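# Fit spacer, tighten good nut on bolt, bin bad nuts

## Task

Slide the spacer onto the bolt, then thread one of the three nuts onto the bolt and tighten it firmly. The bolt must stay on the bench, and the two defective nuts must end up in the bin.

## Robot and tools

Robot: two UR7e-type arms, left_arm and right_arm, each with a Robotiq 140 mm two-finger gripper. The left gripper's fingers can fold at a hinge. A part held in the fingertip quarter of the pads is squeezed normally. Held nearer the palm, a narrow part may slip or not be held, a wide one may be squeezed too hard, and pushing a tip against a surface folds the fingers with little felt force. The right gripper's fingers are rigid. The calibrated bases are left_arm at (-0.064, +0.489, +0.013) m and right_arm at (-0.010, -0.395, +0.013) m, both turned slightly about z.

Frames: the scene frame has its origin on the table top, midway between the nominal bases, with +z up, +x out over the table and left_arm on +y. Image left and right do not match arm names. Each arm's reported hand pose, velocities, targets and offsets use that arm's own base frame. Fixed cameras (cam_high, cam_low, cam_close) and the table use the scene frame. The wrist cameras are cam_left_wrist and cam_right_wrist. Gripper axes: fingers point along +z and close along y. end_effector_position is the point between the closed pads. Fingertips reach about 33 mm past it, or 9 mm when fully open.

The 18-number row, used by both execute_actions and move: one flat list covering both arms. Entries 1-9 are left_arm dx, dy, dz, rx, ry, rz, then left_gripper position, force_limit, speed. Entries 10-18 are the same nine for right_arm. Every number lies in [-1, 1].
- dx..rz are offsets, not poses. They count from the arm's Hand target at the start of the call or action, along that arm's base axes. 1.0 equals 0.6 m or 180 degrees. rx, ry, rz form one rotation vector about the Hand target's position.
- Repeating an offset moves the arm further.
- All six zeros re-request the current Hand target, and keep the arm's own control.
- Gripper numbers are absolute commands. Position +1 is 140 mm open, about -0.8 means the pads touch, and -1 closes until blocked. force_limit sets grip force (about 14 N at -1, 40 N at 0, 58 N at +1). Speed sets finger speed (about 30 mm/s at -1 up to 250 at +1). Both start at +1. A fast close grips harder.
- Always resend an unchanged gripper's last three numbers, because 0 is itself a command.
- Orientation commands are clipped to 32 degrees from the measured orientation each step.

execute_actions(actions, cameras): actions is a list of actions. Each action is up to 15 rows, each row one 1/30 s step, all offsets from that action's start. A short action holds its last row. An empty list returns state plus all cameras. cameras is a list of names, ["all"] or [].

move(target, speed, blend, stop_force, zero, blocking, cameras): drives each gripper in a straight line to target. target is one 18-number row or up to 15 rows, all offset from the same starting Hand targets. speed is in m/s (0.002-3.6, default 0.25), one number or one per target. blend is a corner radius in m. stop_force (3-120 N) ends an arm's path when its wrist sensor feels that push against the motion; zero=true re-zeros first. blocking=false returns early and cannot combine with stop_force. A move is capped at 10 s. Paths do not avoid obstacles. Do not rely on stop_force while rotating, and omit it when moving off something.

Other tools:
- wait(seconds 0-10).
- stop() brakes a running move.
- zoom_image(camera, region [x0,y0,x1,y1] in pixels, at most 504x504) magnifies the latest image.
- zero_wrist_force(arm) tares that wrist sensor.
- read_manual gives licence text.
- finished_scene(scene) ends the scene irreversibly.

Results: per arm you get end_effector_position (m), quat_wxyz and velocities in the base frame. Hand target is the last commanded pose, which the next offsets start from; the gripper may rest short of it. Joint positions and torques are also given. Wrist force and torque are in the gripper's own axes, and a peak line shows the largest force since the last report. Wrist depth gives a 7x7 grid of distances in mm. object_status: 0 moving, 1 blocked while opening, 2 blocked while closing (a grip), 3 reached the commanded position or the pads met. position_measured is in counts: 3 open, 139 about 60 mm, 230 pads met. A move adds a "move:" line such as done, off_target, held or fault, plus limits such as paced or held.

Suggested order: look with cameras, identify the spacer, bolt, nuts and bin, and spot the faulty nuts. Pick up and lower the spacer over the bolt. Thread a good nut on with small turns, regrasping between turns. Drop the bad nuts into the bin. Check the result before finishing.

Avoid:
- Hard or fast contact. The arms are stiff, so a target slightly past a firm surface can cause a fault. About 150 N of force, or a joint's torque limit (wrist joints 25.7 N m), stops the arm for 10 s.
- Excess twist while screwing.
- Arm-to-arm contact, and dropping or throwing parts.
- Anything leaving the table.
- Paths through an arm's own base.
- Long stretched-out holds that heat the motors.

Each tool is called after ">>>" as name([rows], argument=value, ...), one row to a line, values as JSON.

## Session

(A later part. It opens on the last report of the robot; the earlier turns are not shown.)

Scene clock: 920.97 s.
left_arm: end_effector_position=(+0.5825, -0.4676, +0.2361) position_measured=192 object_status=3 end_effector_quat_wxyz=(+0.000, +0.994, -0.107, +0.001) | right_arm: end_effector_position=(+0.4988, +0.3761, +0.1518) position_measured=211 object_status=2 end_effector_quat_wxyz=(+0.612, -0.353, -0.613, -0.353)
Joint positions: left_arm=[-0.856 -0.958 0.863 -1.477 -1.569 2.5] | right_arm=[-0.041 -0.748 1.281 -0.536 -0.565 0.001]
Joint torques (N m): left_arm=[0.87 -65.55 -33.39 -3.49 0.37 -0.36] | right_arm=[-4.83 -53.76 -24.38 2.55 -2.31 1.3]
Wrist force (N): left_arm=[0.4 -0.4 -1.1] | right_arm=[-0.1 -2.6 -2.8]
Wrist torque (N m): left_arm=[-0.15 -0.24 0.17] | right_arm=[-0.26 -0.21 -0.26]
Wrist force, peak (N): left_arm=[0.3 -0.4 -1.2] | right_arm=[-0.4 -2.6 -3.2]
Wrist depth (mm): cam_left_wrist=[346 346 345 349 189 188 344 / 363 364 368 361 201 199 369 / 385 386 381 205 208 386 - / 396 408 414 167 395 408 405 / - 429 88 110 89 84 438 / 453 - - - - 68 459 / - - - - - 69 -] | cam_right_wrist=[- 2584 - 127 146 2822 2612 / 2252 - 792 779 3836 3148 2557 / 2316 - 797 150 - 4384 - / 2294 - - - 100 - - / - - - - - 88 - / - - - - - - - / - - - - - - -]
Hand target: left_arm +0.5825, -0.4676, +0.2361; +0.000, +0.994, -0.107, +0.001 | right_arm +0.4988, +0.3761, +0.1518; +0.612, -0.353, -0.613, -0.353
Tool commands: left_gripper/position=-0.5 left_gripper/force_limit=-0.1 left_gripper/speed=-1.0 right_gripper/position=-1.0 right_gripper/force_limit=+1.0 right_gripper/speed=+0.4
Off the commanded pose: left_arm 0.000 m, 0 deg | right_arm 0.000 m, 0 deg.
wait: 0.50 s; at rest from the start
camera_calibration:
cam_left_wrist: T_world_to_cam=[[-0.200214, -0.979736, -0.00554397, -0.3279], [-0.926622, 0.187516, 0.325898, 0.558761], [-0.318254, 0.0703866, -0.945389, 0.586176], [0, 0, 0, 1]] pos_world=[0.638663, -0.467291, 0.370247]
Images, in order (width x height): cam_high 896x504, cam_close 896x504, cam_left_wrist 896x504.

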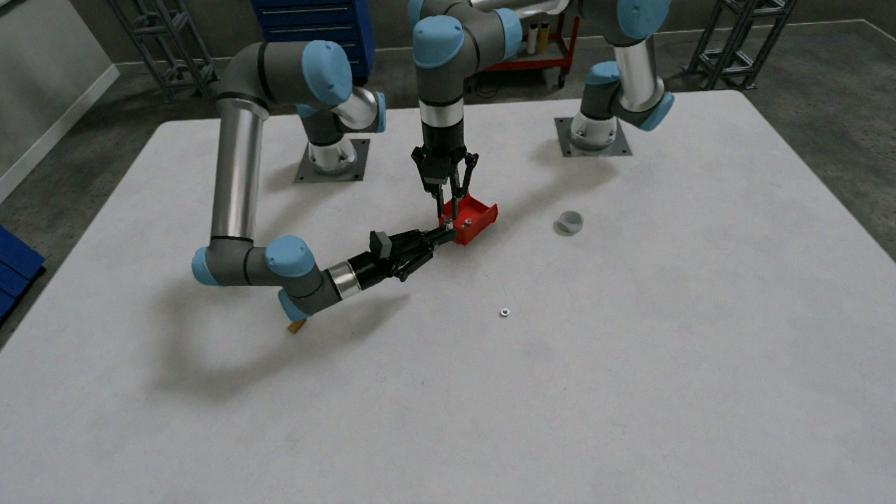

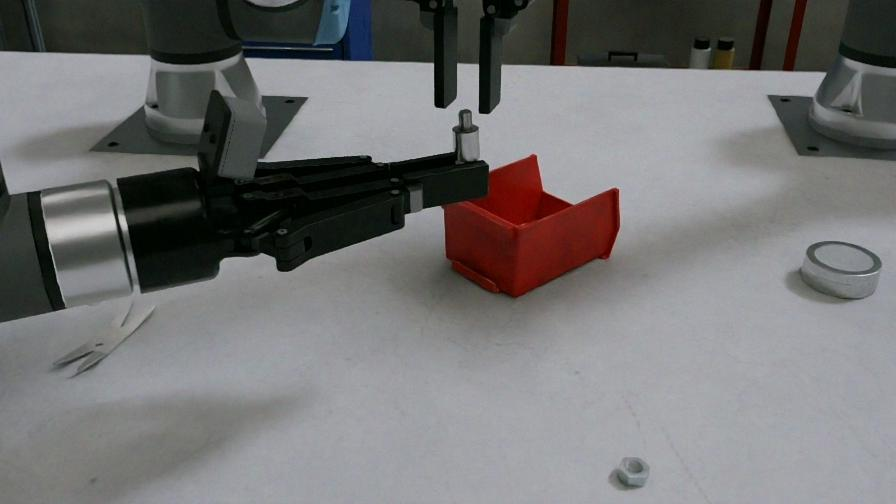

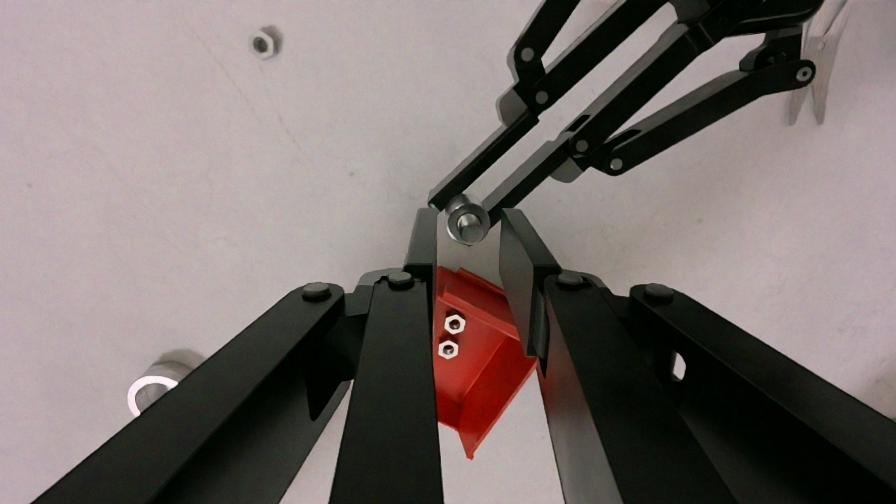

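>>> move([
  [0, 0, 0.1065, 0, 0, 0.2, -0.4, -0.1, -1, 0, 0, 0, 0, 0, 0, -1, 1, 0.4],
  [-0.1167, 0.0283, 0.1065, 0, 0, 0.84, -0.4, -0.1, -1, 0, 0, -0.05, 0, 0, 0, -1, 1, 0.4],
  [-0.2387, 0.0553, -0.0602, 0, 0, -0.52, -0.4, -0.1, -1, 0, 0, -0.1417, 0, 0, 0, -1, 1, 0.4],
  [-0.2387, 0.0553, -0.1935, 0, 0, -0.08, -0.4, -0.1, -1, 0, 0, -0.1417, 0, 0, 0, -1, 1, 0.4],
], speed=[0.5, 0.6, 0.6, 0.4], blend=[0.01, 0.02, 0.01, 0], cameras=["cam_left_wrist", "cam_close"])

>>> zoom_image(camera="cam_left_wrist", region=[400, 150, 560, 310])

Scene clock: 948.13 s.
left_arm: end_effector_position=(+0.4392, -0.4344, +0.1199) position_measured=179 object_status=3 end_effector_quat_wxyz=(+0.000, +0.973, -0.231, +0.001) | right_arm: end_effector_position=(+0.4987, +0.3761, +0.0668) position_measured=211 object_status=2 end_effector_quat_wxyz=(+0.612, -0.353, -0.613, -0.353)
Joint positions: left_arm=[-0.998 -1.248 1.598 -1.922 -1.569 -3.673] | right_arm=[-0.041 -0.629 1.306 -0.679 -0.565 0.001]
Joint torques (N m): left_arm=[-4.47 -53.64 -33.54 -1.46 -0.13 -0.99] | right_arm=[-3.45 -56.25 -18.23 3.09 -1.27 1.16]
Wrist force (N): left_arm=[0.7 -0.5 -1.2] | right_arm=[-0.1 -2.4 -3.0]
Wrist torque (N m): left_arm=[-0.15 -0.30 0.00] | right_arm=[-0.23 -0.23 -0.25]
Wrist force, peak (N): left_arm=[1.1 -0.5 -2.6] | right_arm=[0.5 -2.8 -3.1]
Wrist depth (mm): cam_left_wrist=[240 242 241 240 243 241 242 / 254 254 253 248 254 251 254 / 268 268 268 260 258 272 269 / 282 284 281 276 207 283 283 / 300 293 88 286 89 90 302 / - - - 329 - 66 - / - - - 344 - - -] | cam_right_wrist=[- 218 720 3720 3148 2698 2480 / 2669 2822 789 4384 - 2855 2669 / 3507 288 - 149 - - - / - - 235 - 100 - - / - - - - - 86 - / - - - - - - - / - - - - - - -]
Hand target: left_arm +0.4392, -0.4344, +0.1200; +0.000, +0.973, -0.231, +0.001 | right_arm +0.4988, +0.3761, +0.0668; +0.612, -0.353, -0.613, -0.353
Off the commanded pose: left_arm 0.000 m, 0 deg | right_arm 0.000 m, 0 deg.
move: done
camera_calibration:
cam_left_wrist: T_world_to_cam=[[-0.437822, -0.899043, -0.00575228, -0.185223], [-0.850725, 0.412205, 0.326118, 0.521918], [-0.290823, 0.147675, -0.945312, 0.44982], [0, 0, 0, 1]] pos_world=[0.493732, -0.448089, 0.253947]
Images, in order (width x height): cam_close 896x504, cam_left_wrist 896x504.

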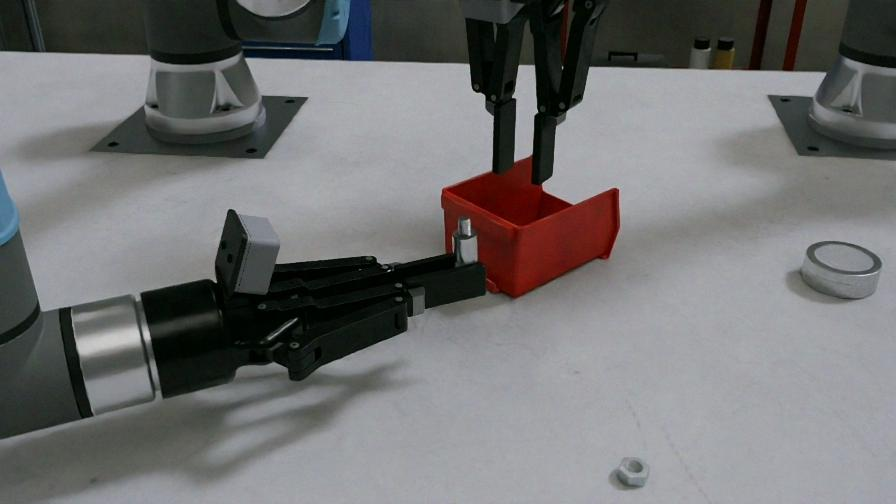

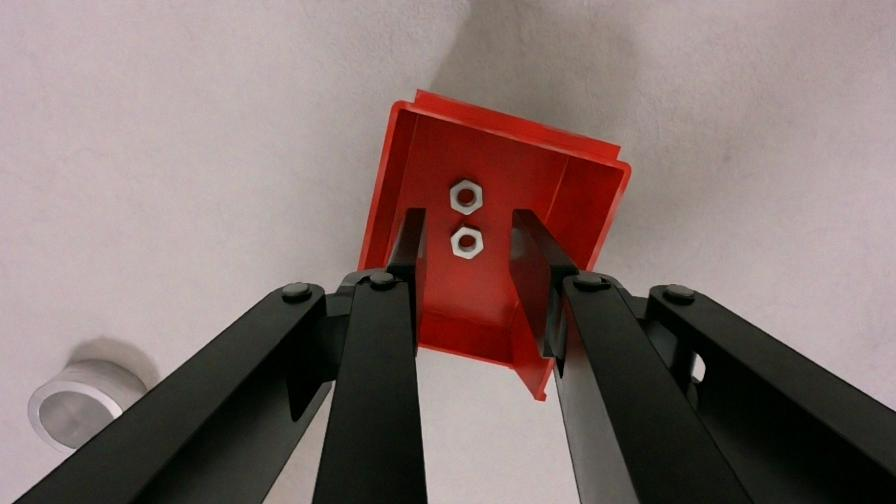

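Scaled by 3.150 from the camera's 896x504 image, which has a finer 1280x720 frame.

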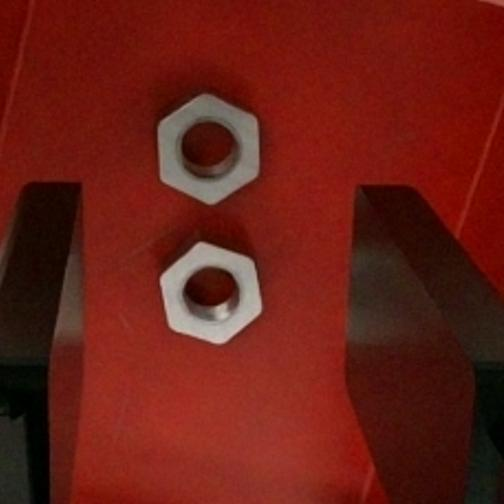

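>>> move([
  [-0.0025, -0.0033, -0.1517, 0, 0, 0, -0.4, -0.1, -1, 0, 0, 0, 0, 0, 0, -1, 1, 0.4],
  [-0.0025, -0.0033, -0.1517, 0, 0, 0, -1, -0.1, -1, 0, 0, 0, 0, 0, 0, -1, 1, 0.4],
], speed=0.1, cameras=["cam_left_wrist", "cam_close", "cam_right_wrist"])

>>> zoom_image(camera="cam_left_wrist", region=[435, 200, 505, 275])

>>> zoom_image(camera="cam_right_wrist", region=[380, 0, 580, 220])

>>> zoom_image(camera="cam_close", region=[430, 200, 510, 280])

Scene clock: 955.00 s.
left_arm: end_effector_position=(+0.4377, -0.4364, +0.0290) position_measured=203 object_status=0 end_effector_quat_wxyz=(+0.000, +0.973, -0.231, +0.001) | right_arm: end_effector_position=(+0.4987, +0.3761, +0.0668) position_measured=211 object_status=2 end_effector_quat_wxyz=(+0.612, -0.353, -0.613, -0.353)
Joint positions: left_arm=[-1.002 -1.152 1.72 -2.139 -1.569 -3.678] | right_arm=[-0.041 -0.629 1.306 -0.679 -0.565 0.001]
Joint torques (N m): left_arm=[7.04 -53.59 -31.83 -3.55 0.82 0.49] | right_arm=[-3.93 -56.59 -26.48 3.03 0.93 1.25]
Wrist force (N): left_arm=[0.8 -0.4 -2.4] | right_arm=[-0.2 -2.7 -3.2]
Wrist torque (N m): left_arm=[-0.09 -0.34 0.18] | right_arm=[-0.30 -0.20 -0.25]
Wrist force, peak (N): left_arm=[1.0 -0.3 -3.7] | right_arm=[-0.1 -2.8 -3.2]
Wrist depth (mm): cam_left_wrist=[158 158 158 158 158 158 159 / 166 166 163 95 165 166 167 / 174 175 155 172 171 173 177 / 186 185 138 171 177 121 186 / 197 194 88 178 90 89 198 / 206 - - 202 - 70 206 / - - - - - 70 -] | cam_right_wrist=[- 212 246 753 3069 2728 2455 / 1980 227 260 832 - 2698 2855 / 2361 244 259 150 712 - - / - 228 233 - 99 - - / - - - - - 86 - / - - - - - - - / - - - - - - -]
Hand target: left_arm +0.4377, -0.4364, +0.0290; +0.000, +0.973, -0.231, +0.001 | right_arm +0.4988, +0.3761, +0.0668; +0.612, -0.353, -0.613, -0.353
Off the commanded pose: left_arm 0.000 m, 0 deg | right_arm 0.000 m, 0 deg.
move: done
camera_calibration:
cam_left_wrist: T_world_to_cam=[[-0.437604, -0.89915, -0.00559708, -0.188381], [-0.850874, 0.41208, 0.32589, 0.55113], [-0.290718, 0.147373, -0.945391, 0.36367], [0, 0, 0, 1]] pos_world=[0.492232, -0.450087, 0.163148]
cam_right_wrist: T_world_to_cam=[[0.855788, 0.516562, -0.0281223, -0.611142], [0.160584, -0.316928, -0.934756, 0.10221], [-0.491773, 0.795437, -0.354174, 0.112207], [0, 0, 0, 1]] pos_world=[0.561775, 0.258832, 0.118096]
Images, in order (width x height): cam_close 896x504, cam_left_wrist 896x504, cam_right_wrist 896x504.

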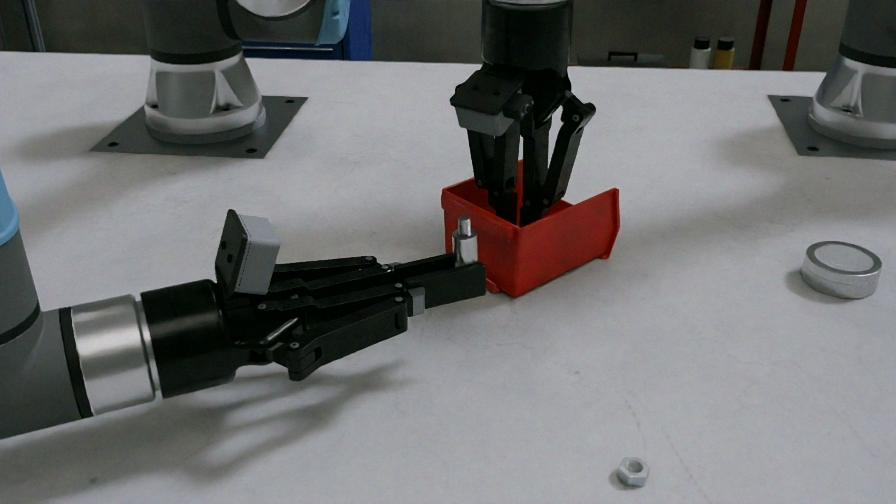

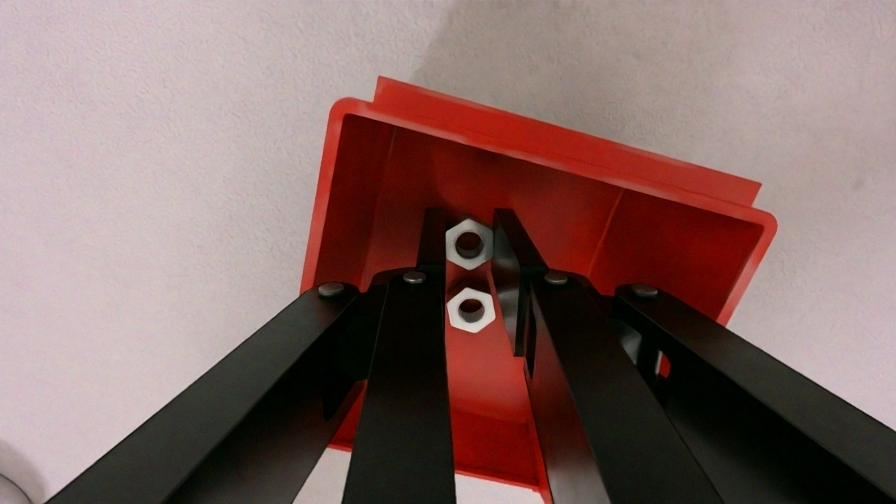

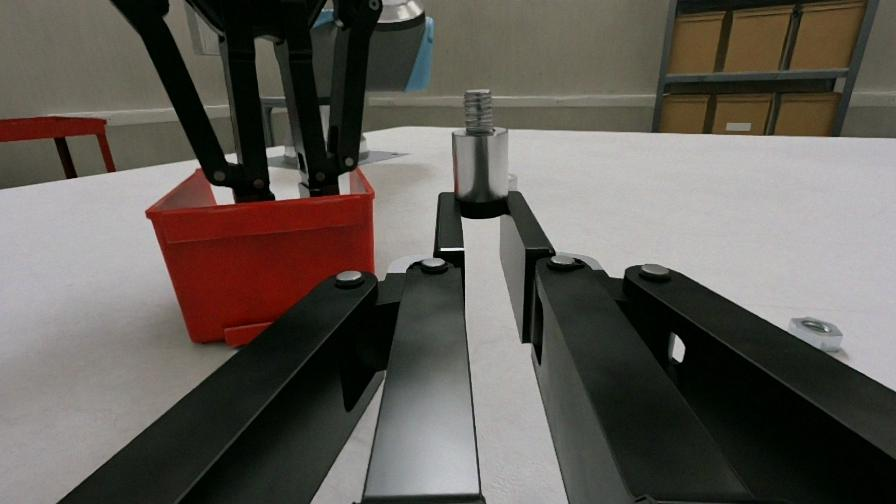

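Scaled by 6.720 from the camera's 896x504 image, which has a finer 1280x720 frame.

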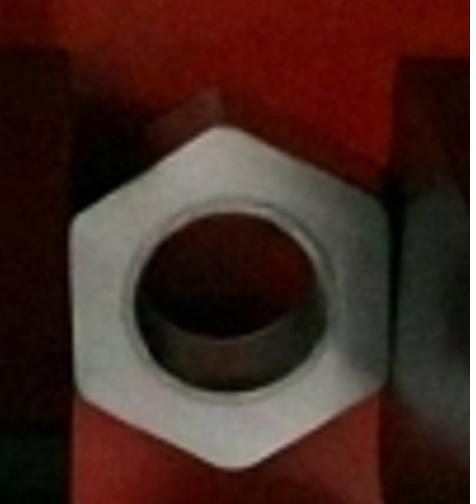

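Scaled by 2.291 from the camera's 896x504 image, which has a finer 1280x720 frame.

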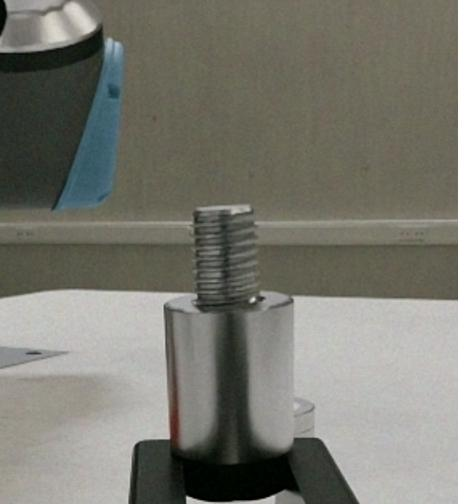

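Scaled by 6.300 from the camera's 896x504 image, which has a finer 1280x720 frame.

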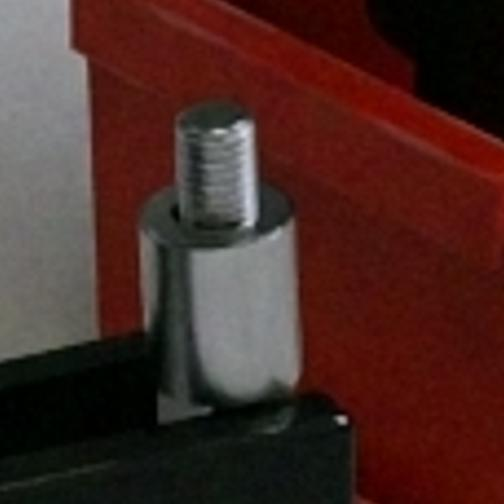

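>>> move([
  [0, 0, 0.3183, 0, 0, 0, -1, -0.1, -1, 0, 0, 0, -0.0136, -0.0021, 0, -1, 1, 0.4],
  [0.2413, -0.052, 0.3183, 0, 0, 0, -1, -0.1, -1, 0, 0, 0, -0.0136, -0.0021, 0, -1, 1, 0.4],
  [0.2413, -0.052, 0.2183, 0, 0, 0, -1, -0.1, -1, 0, 0, 0, -0.0136, -0.0021, 0, -1, 1, 0.4],
], speed=[0.2, 0.25, 0.1], blend=[0.02, 0.02, 0], cameras=["cam_left_wrist", "cam_right_wrist", "cam_close"])

>>> zoom_image(camera="cam_left_wrist", region=[445, 220, 495, 265])

>>> zoom_image(camera="cam_right_wrist", region=[420, 20, 540, 160])

>>> zoom_image(camera="cam_close", region=[430, 190, 510, 270])

Scene clock: 967.97 s.
left_arm: end_effector_position=(+0.5825, -0.4676, +0.1598) position_measured=203 object_status=2 end_effector_quat_wxyz=(+0.000, +0.973, -0.231, +0.001) | right_arm: end_effector_position=(+0.4987, +0.3761, +0.0668) position_measured=211 object_status=2 end_effector_quat_wxyz=(+0.602, -0.365, -0.622, -0.341)
Joint positions: left_arm=[-0.856 -0.957 1.057 -1.672 -1.57 -3.532] | right_arm=[-0.04 -0.662 1.335 -0.751 -0.566 0.08]
Joint torques (N m): left_arm=[-7.18 -66.79 -34.39 -2.2 0.79 -1.5] | right_arm=[6.63 -40.88 -28.14 2.99 -0.53 -1.43]
Wrist force (N): left_arm=[0.5 -0.3 -0.9] | right_arm=[-0.2 -2.4 -2.9]
Wrist torque (N m): left_arm=[-0.12 -0.26 0.07] | right_arm=[-0.25 -0.22 -0.26]
Wrist force, peak (N): left_arm=[-1.5 0.1 -3.3] | right_arm=[-0.2 -2.7 -3.3]
Wrist depth (mm): cam_left_wrist=[- 283 276 274 197 272 277 / 290 292 292 292 206 293 293 / 307 307 304 301 309 309 311 / 330 318 327 168 324 324 327 / 347 347 88 141 90 84 343 / 364 - - - - 70 - / - - - - - 70 -] | cam_right_wrist=[- 3273 739 132 3777 2612 2012 / 2698 - 789 4307 5010 2612 2455 / - - - 150 - - - / - 221 238 - 100 - - / - - - - - 86 - / - - - - - - - / - - - - - - -]
Hand target: left_arm +0.5825, -0.4676, +0.1600; +0.000, +0.973, -0.231, +0.001 | right_arm +0.4988, +0.3761, +0.0668; +0.602, -0.365, -0.622, -0.341
Off the commanded pose: left_arm 0.000 m, 0 deg | right_arm 0.000 m, 0 deg.
move: done
camera_calibration:
cam_left_wrist: T_world_to_cam=[[-0.437593, -0.899155, -0.00569905, -0.152317], [-0.8508, 0.411993, 0.326191, 0.644424], [-0.290948, 0.147588, -0.945287, 0.534145], [0, 0, 0, 1]] pos_world=[0.637032, -0.481288, 0.293847]
cam_right_wrist: T_world_to_cam=[[0.856049, 0.514976, -0.0445003, -0.609628], [0.166699, -0.356543, -0.919287, 0.113039], [-0.489277, 0.779536, -0.391064, 0.119458], [0, 0, 0, 1]] pos_world=[0.561476, 0.261125, 0.123503]
Images, in order (width x height): cam_close 896x504, cam_left_wrist 896x504, cam_right_wrist 896x504.

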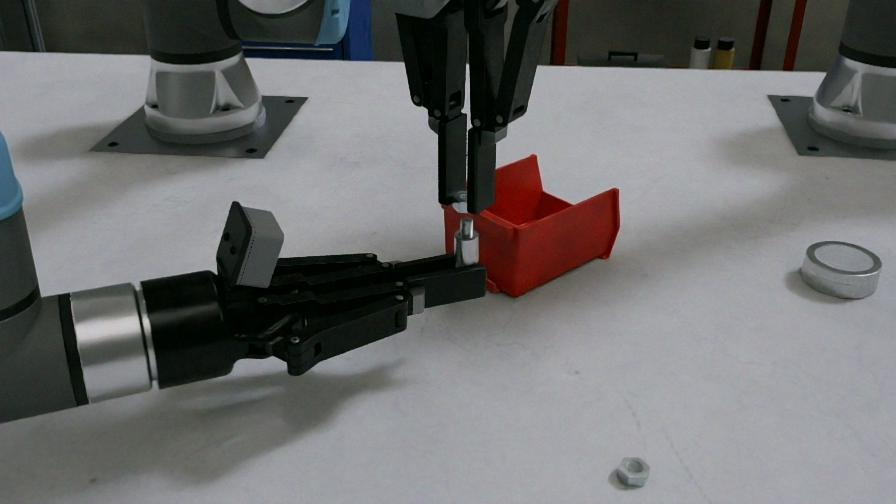

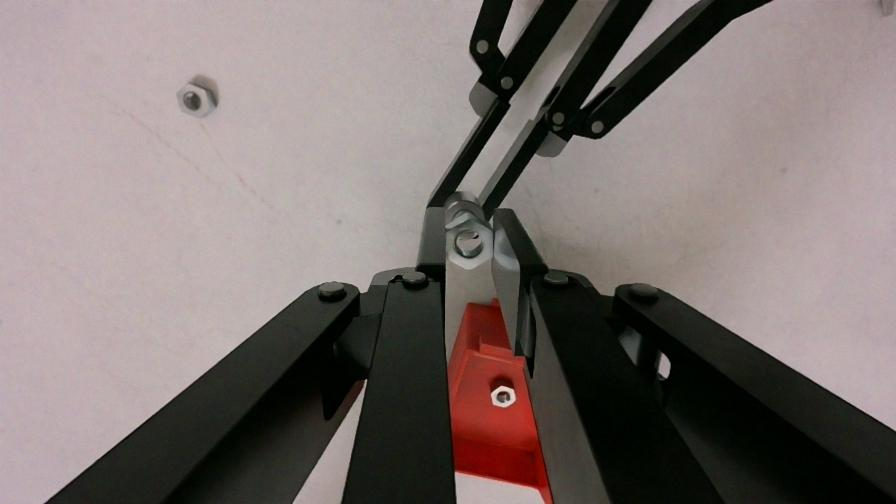

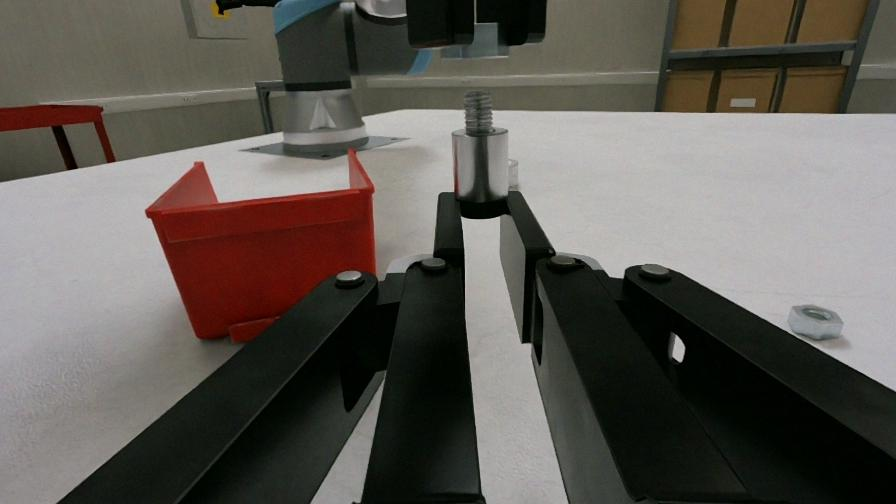

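Scaled by 10.080 from the camera's 896x504 image, which has a finer 1280x720 frame.

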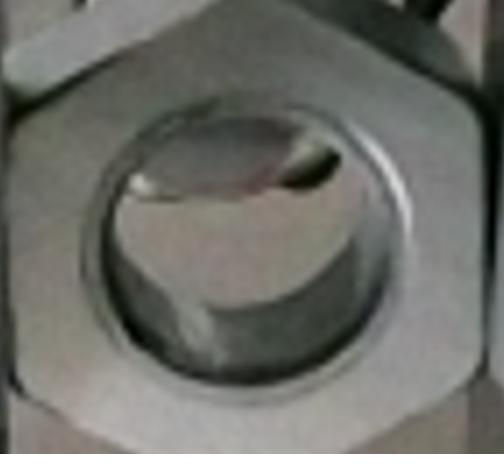

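Scaled by 3.600 from the camera's 896x504 image, which has a finer 1280x720 frame.

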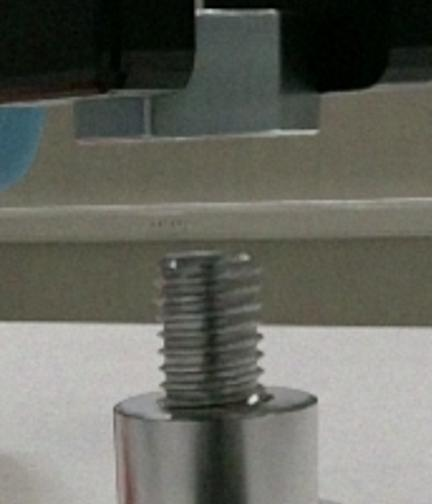

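Scaled by 6.300 from the camera's 896x504 image, which has a finer 1280x720 frame.

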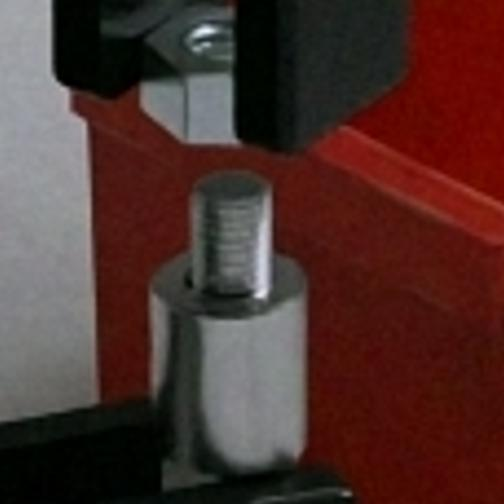

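>>> move(target=[0.0018, -0.0005, 0, 0, 0, 0, -1, -0.1, -1, 0, 0, 0, 0, 0, 0, -1, 1, 0.4], speed=0.05)

>>> move(target=[0, 0, -0.04, 0, 0, 0, -1, -0.1, -1, 0, 0, 0, 0, 0, 0, -1, 1, 0.4], speed=0.008, stop_force=3, cameras=["cam_left_wrist", "cam_right_wrist", "cam_close"])

>>> zoom_image(camera="cam_left_wrist", region=[445, 220, 495, 265])

>>> zoom_image(camera="cam_right_wrist", region=[420, 20, 540, 160])

>>> zoom_image(camera="cam_close", region=[430, 190, 510, 270])

Scene clock: 980.17 s.
left_arm: end_effector_position=(+0.5836, -0.4679, +0.1600) position_measured=203 object_status=2 end_effector_quat_wxyz=(+0.000, +0.973, -0.231, +0.001) | right_arm: end_effector_position=(+0.4987, +0.3761, +0.0668) position_measured=211 object_status=2 end_effector_quat_wxyz=(+0.602, -0.365, -0.622, -0.341)
Joint positions: left_arm=[-0.856 -0.955 1.053 -1.67 -1.57 -3.531] | right_arm=[-0.04 -0.662 1.335 -0.751 -0.566 0.08]
Joint torques (N m): left_arm=[7.8 -41.43 -31.5 -1.59 0.65 1.26] | right_arm=[1.89 -40.58 -27.12 2.87 2.5 -1.18]
Wrist force (N): left_arm=[0.6 -0.4 -0.9] | right_arm=[-0.1 -2.5 -2.9]
Wrist torque (N m): left_arm=[-0.13 -0.28 0.03] | right_arm=[-0.27 -0.22 -0.25]
Wrist force, peak (N): left_arm=[0.3 -0.4 -1.3] | right_arm=[-0.1 -2.7 -3.2]
Wrist depth (mm): cam_left_wrist=[276 279 277 274 198 212 278 / 291 294 292 289 208 293 294 / 308 304 305 301 306 310 310 / 334 325 327 169 328 321 327 / 347 342 88 95 90 86 340 / - - - - - 70 367 / - - - - - 70 -] | cam_right_wrist=[- 2531 735 131 - 2384 2505 / - 3720 782 - - 2557 - / - 644 - 151 - - - / - 225 236 - 100 - - / - - - - - 88 - / - - - - - - - / - - - - - - -]
Hand target: left_arm +0.5836, -0.4679, +0.1600; +0.000, +0.973, -0.231, +0.001 | right_arm +0.4988, +0.3761, +0.0668; +0.602, -0.365, -0.622, -0.341
Off the commanded pose: left_arm 0.000 m, 0 deg | right_arm 0.000 m, 0 deg.
move: done

Scene clock: 982.47 s.
left_arm: end_effector_position=(+0.5836, -0.4679, +0.1494) position_measured=203 object_status=2 end_effector_quat_wxyz=(+0.000, +0.973, -0.231, +0.001) | right_arm: end_effector_position=(+0.4987, +0.3761, +0.0668) position_measured=211 object_status=2 end_effector_quat_wxyz=(+0.602, -0.365, -0.622, -0.341)
Joint positions: left_arm=[-0.855 -0.951 1.075 -1.695 -1.57 -3.531] | right_arm=[-0.04 -0.662 1.335 -0.751 -0.566 0.08]
Joint torques (N m): left_arm=[6.11 -60.28 -35.19 -1.5 0.09 0.92] | right_arm=[0.61 -50.79 -27.44 3.02 2.29 -1.18]
Wrist force (N): left_arm=[0.1 -0.6 -2.8] | right_arm=[-2.4 -2.6 -3.2]
Wrist torque (N m): left_arm=[-0.12 -0.24 0.02] | right_arm=[-0.28 -0.21 -0.25]
Wrist force, peak (N): left_arm=[0.3 -1.0 -5.5] | right_arm=[-5.4 -2.6 -3.4]
Wrist depth (mm): cam_left_wrist=[260 269 268 265 187 266 269 / 286 281 282 279 197 281 282 / 300 296 295 290 300 301 298 / 314 314 315 169 310 317 315 / 332 328 88 273 90 89 337 / 353 - - - - 70 347 / - - - - - 70 -] | cam_right_wrist=[2081 2640 735 130 3507 2455 2431 / 2316 2855 789 139 - 2531 871 / 566 - - 149 - - 543 / 413 222 229 - 99 - - / - - - - - 86 - / - - - - - - - / - - - - - - -]
Hand target: left_arm +0.5836, -0.4679, +0.1494; +0.000, +0.973, -0.231, +0.001 (not the last commanded pose) | right_arm +0.4988, +0.3761, +0.0668; +0.602, -0.365, -0.622, -0.341
Off the commanded pose: left_arm 0.013 m, 0 deg | right_arm 0.000 m, 0 deg.
move: contact (left_arm)
camera_calibration:
cam_left_wrist: T_world_to_cam=[[-0.437528, -0.899187, -0.00562614, -0.152242], [-0.850903, 0.411994, 0.325922, 0.649017], [-0.290747, 0.147387, -0.94538, 0.52448], [0, 0, 0, 1]] pos_world=[0.638132, -0.481587, 0.283448]
cam_right_wrist: T_world_to_cam=[[0.856049, 0.514976, -0.0445003, -0.609628], [0.166699, -0.356543, -0.919287, 0.113039], [-0.489277, 0.779536, -0.391064, 0.119458], [0, 0, 0, 1]] pos_world=[0.561476, 0.261125, 0.123503]
Images, in order (width x height): cam_close 896x504, cam_left_wrist 896x504, cam_right_wrist 896x504.

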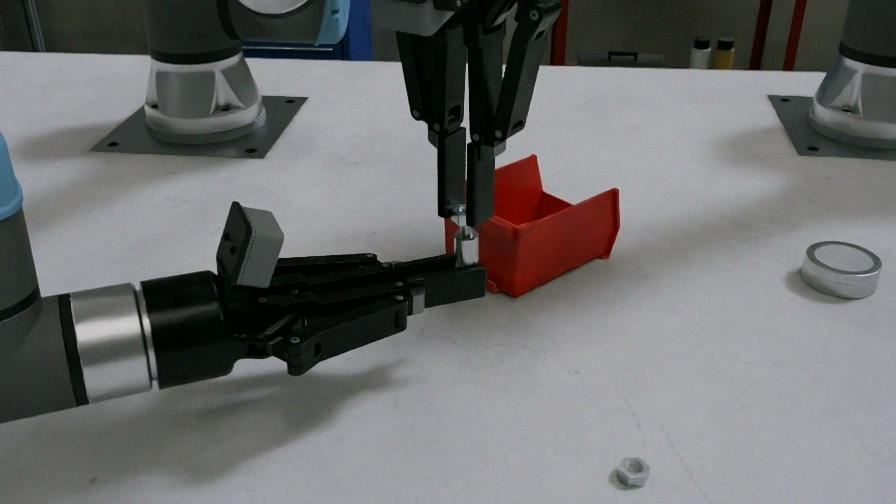

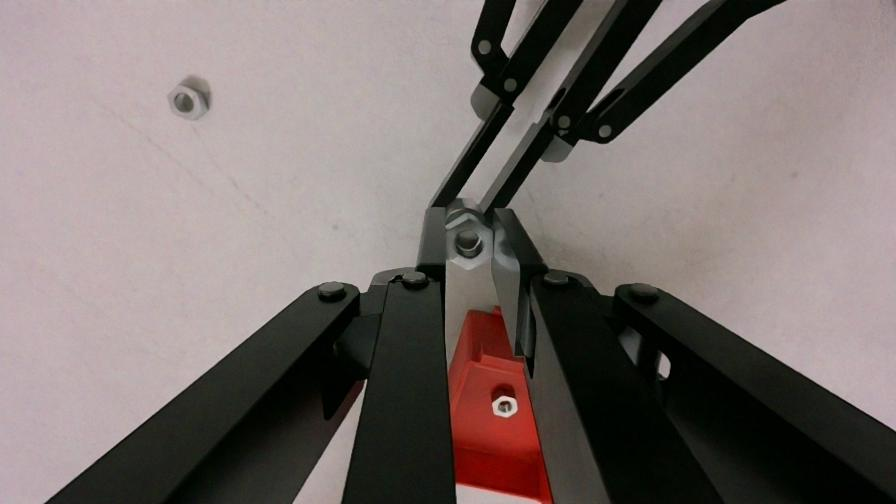

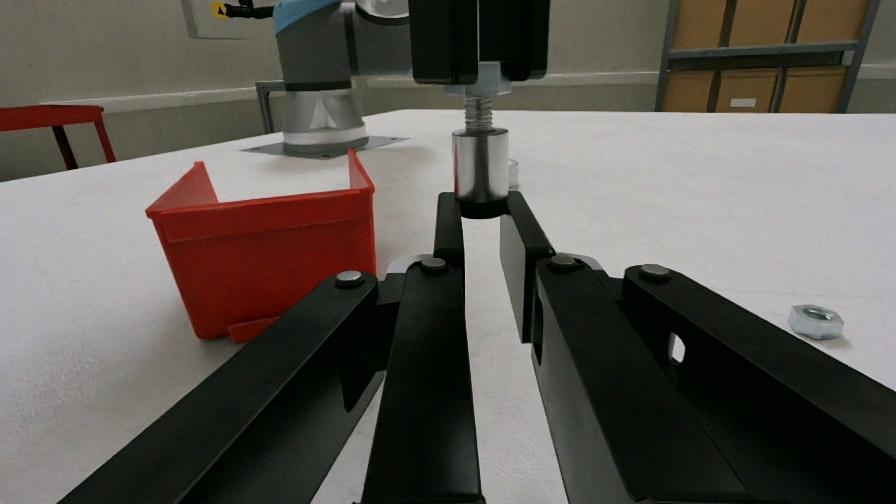

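Scaled by 10.080 from the camera's 896x504 image, which has a finer 1280x720 frame.

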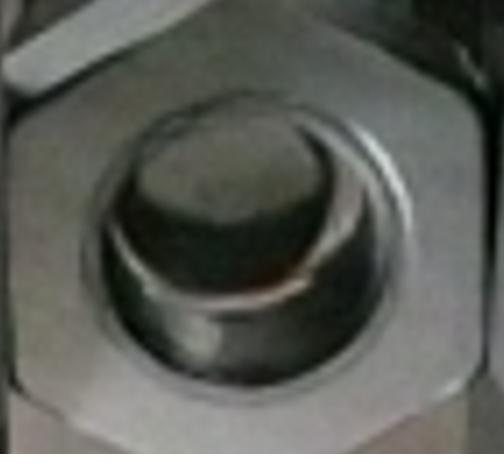

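Scaled by 3.600 from the camera's 896x504 image, which has a finer 1280x720 frame.

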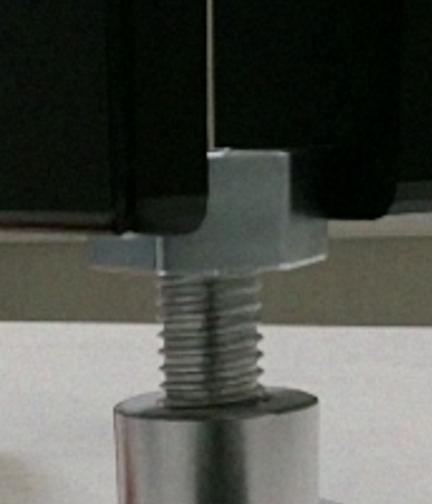

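Scaled by 6.300 from the camera's 896x504 image, which has a finer 1280x720 frame.

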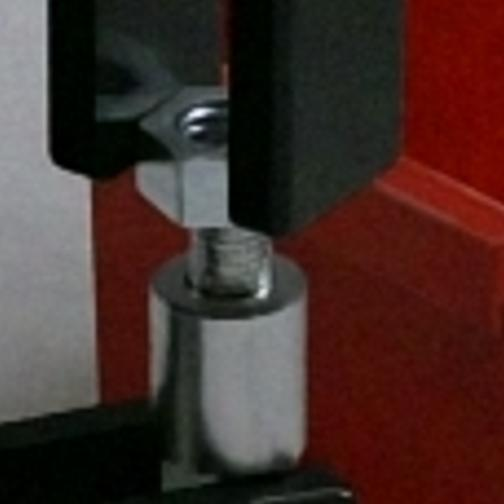

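>>> move(target=[0, 0, -0.0003, 0, 0, -0.6111, -1, -0.1, -1, 0, 0, 0, 0, 0, 0, -1, 1, 0.4], speed=0.4)

>>> move(target=[0, 0, -0.0003, 0, 0, -0.6111, -1, -0.1, -1, 0, 0, 0, 0, 0, 0, -1, 1, 0.4], speed=0.4)

>>> move(target=[0, 0, -0.0003, 0, 0, -0.6111, -1, -0.1, -1, 0, 0, 0, 0, 0, 0, -1, 1, 0.4], speed=0.4, cameras=["cam_left_wrist", "cam_right_wrist", "cam_close"])

>>> zoom_image(camera="cam_left_wrist", region=[445, 220, 495, 265])

>>> zoom_image(camera="cam_right_wrist", region=[420, 20, 540, 160])

Scene clock: 990.53 s.
left_arm: end_effector_position=(+0.5836, -0.4679, +0.1493) position_measured=203 object_status=2 end_effector_quat_wxyz=(-0.001, -0.369, +0.929, -0.001) | right_arm: end_effector_position=(+0.4988, +0.3761, +0.0668) position_measured=211 object_status=2 end_effector_quat_wxyz=(+0.602, -0.365, -0.622, -0.341)
Joint positions: left_arm=[-0.854 -0.951 1.074 -1.695 -1.572 -1.61] | right_arm=[-0.04 -0.662 1.335 -0.751 -0.566 0.08]
Joint torques (N m): left_arm=[6.76 -38.33 -32.82 -2.21 0.14 0.74] | right_arm=[-5.56 -48.88 -24.76 3.03 0.61 -1.35]
Wrist force (N): left_arm=[2.5 2.7 -5.5] | right_arm=[-5.4 0.0 -5.2]
Wrist torque (N m): left_arm=[-0.23 -0.22 0.17] | right_arm=[-0.33 -0.18 -0.14]
Wrist force, peak (N): left_arm=[1.9 3.2 -6.8] | right_arm=[-6.7 0.7 -4.4]
Wrist depth (mm): cam_left_wrist=[263 188 267 268 265 264 260 / 185 194 218 281 280 274 256 / 196 204 207 292 297 297 299 / 313 221 234 168 311 316 318 / 331 328 88 326 90 89 335 / - - - - - 70 348 / - - - - - 70 -] | cam_right_wrist=[- - 744 122 3318 2698 2505 / 2116 3273 782 142 2994 2822 - / - - - 152 537 - - / - 224 237 - 99 - - / - - - - - 87 - / - - - - - - - / - - - - - - -]
Hand target: left_arm +0.5836, -0.4679, +0.1493; -0.001, -0.369, +0.929, -0.001 | right_arm +0.4988, +0.3761, +0.0668; +0.602, -0.365, -0.622, -0.341
Off the commanded pose: left_arm 0.000 m, 0 deg | right_arm 0.000 m, 0 deg.
move: done

Scene clock: 993.47 s.
left_arm: end_effector_position=(+0.5836, -0.4679, +0.1491) position_measured=203 object_status=2 end_effector_quat_wxyz=(-0.001, +0.550, +0.835, +0.000) | right_arm: end_effector_position=(+0.4988, +0.3761, +0.0668) position_measured=211 object_status=2 end_effector_quat_wxyz=(+0.602, -0.365, -0.622, -0.341)
Joint positions: left_arm=[-0.855 -0.949 1.07 -1.691 -1.571 0.309] | right_arm=[-0.04 -0.662 1.335 -0.751 -0.566 0.08]
Joint torques (N m): left_arm=[7.76 -39.4 -35.14 -2.56 -1.01 0.92] | right_arm=[-4.63 -41.22 -24.51 2.88 -1.49 -1.19]
Wrist force (N): left_arm=[4.0 -2.7 -3.5] | right_arm=[-3.0 -0.5 -6.3]
Wrist torque (N m): left_arm=[-0.04 -0.18 0.16] | right_arm=[-0.31 -0.10 -0.17]
Wrist force, peak (N): left_arm=[3.6 2.5 -5.6] | right_arm=[-5.2 0.3 -5.7]
Wrist depth (mm): cam_left_wrist=[224 260 264 268 270 269 263 / 283 250 279 280 283 284 281 / 297 295 300 293 297 298 294 / 311 315 314 170 314 316 323 / - 329 88 141 90 89 332 / 351 - - - - 70 351 / - - - - - 70 -] | cam_right_wrist=[- - 739 143 3273 2728 2431 / 1754 3188 782 137 3069 2855 3188 / - 214 - 149 469 520 - / - 224 232 - 314 354 - / - - - - - 87 - / - - - - - - - / - - - - - - -]
Hand target: left_arm +0.5836, -0.4679, +0.1491; -0.001, +0.550, +0.835, +0.000 | right_arm +0.4988, +0.3761, +0.0668; +0.602, -0.365, -0.622, -0.341
Off the commanded pose: left_arm 0.000 m, 0 deg | right_arm 0.000 m, 0 deg.
move: done

Scene clock: 996.40 s.
left_arm: end_effector_position=(+0.5836, -0.4679, +0.1489) position_measured=203 object_status=2 end_effector_quat_wxyz=(+0.000, +1.000, +0.029, +0.001) | right_arm: end_effector_position=(+0.4987, +0.3761, +0.0668) position_measured=211 object_status=2 end_effector_quat_wxyz=(+0.602, -0.365, -0.622, -0.341)
Joint positions: left_arm=[-0.856 -0.951 1.075 -1.695 -1.569 2.228] | right_arm=[-0.04 -0.662 1.335 -0.751 -0.566 0.08]
Joint torques (N m): left_arm=[7.45 -52.54 -27.7 -3.31 -1.34 0.75] | right_arm=[-4.14 -45.47 -23.71 3.04 0.77 -1.24]
Wrist force (N): left_arm=[-0.7 -2.4 -4.2] | right_arm=[-4.0 -2.5 -4.8]
Wrist torque (N m): left_arm=[-0.03 -0.27 0.17] | right_arm=[-0.27 -0.13 -0.25]
Wrist force, peak (N): left_arm=[3.4 -4.0 -4.9] | right_arm=[-5.8 -2.4 -6.2]
Wrist depth (mm): cam_left_wrist=[267 267 268 267 265 185 171 / 281 281 281 282 198 196 193 / 297 299 296 292 208 293 294 / 313 - 311 168 312 314 312 / 332 - 88 311 90 89 329 / 334 - - - - 70 351 / - - - - - 70 -] | cam_right_wrist=[2316 2855 739 123 2431 2640 2455 / 2294 3069 779 137 3188 2790 2612 / 2232 714 231 150 - - - / - 219 233 - 100 - - / - - - - - 86 - / - - - - - - - / - - - - - - -]
Hand target: left_arm +0.5836, -0.4679, +0.1489; +0.000, +1.000, +0.029, +0.001 | right_arm +0.4988, +0.3761, +0.0668; +0.602, -0.365, -0.622, -0.341
Off the commanded pose: left_arm 0.000 m, 0 deg | right_arm 0.000 m, 0 deg.
move: done
camera_calibration:
cam_left_wrist: T_world_to_cam=[[0.0708608, -0.997471, -0.00558691, -0.494914], [-0.942907, -0.0688098, 0.32587, 0.477883], [-0.325431, -0.0178235, -0.945398, 0.466936], [0, 0, 0, 1]] pos_world=[0.637625, -0.452457, 0.282948]
cam_right_wrist: T_world_to_cam=[[0.856024, 0.515016, -0.0445205, -0.609622], [0.166716, -0.356571, -0.919273, 0.113035], [-0.489315, 0.779497, -0.391095, 0.119493], [0, 0, 0, 1]] pos_world=[0.561476, 0.261126, 0.123502]
Images, in order (width x height): cam_close 896x504, cam_left_wrist 896x504, cam_right_wrist 896x504.

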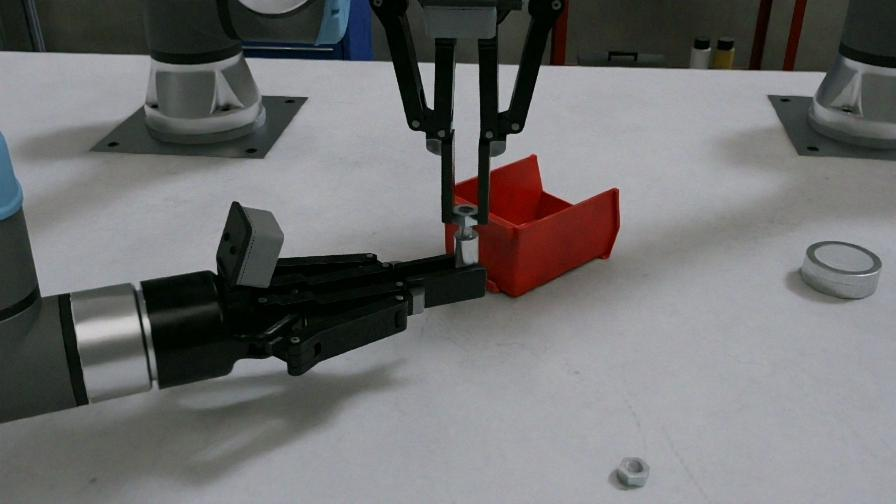

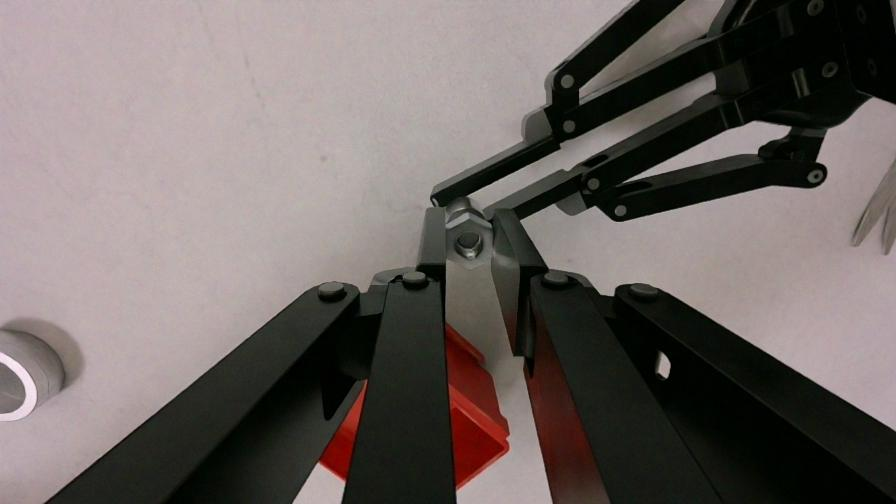

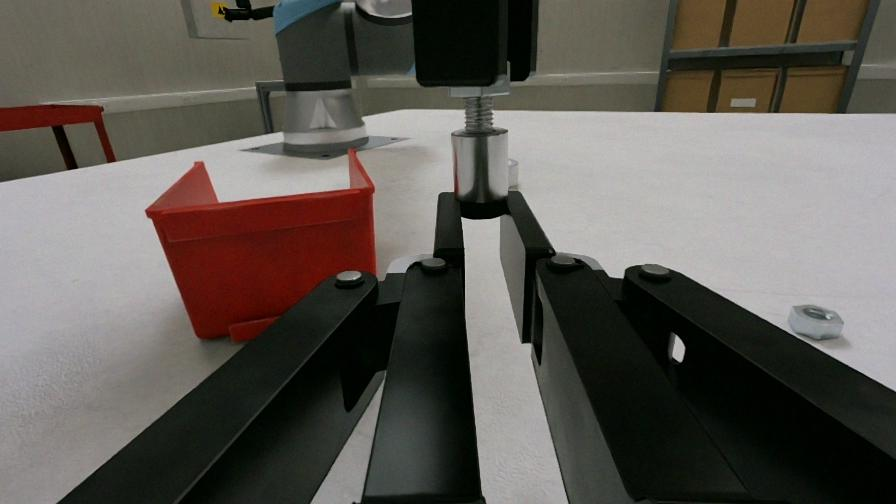

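Scaled by 10.080 from the camera's 896x504 image, which has a finer 1280x720 frame.

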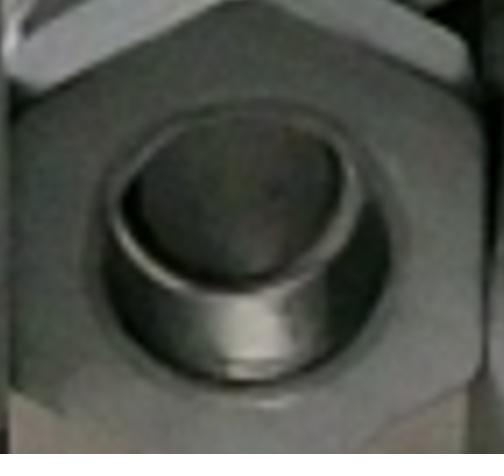

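Scaled by 3.600 from the camera's 896x504 image, which has a finer 1280x720 frame.

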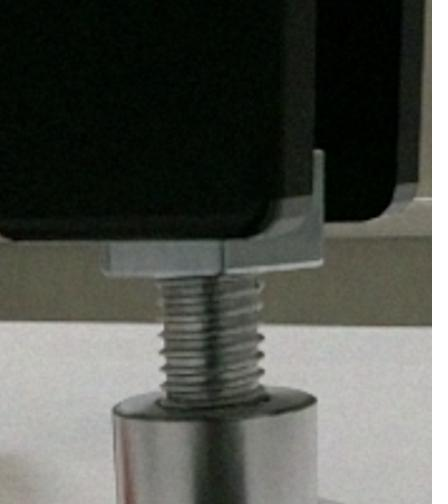

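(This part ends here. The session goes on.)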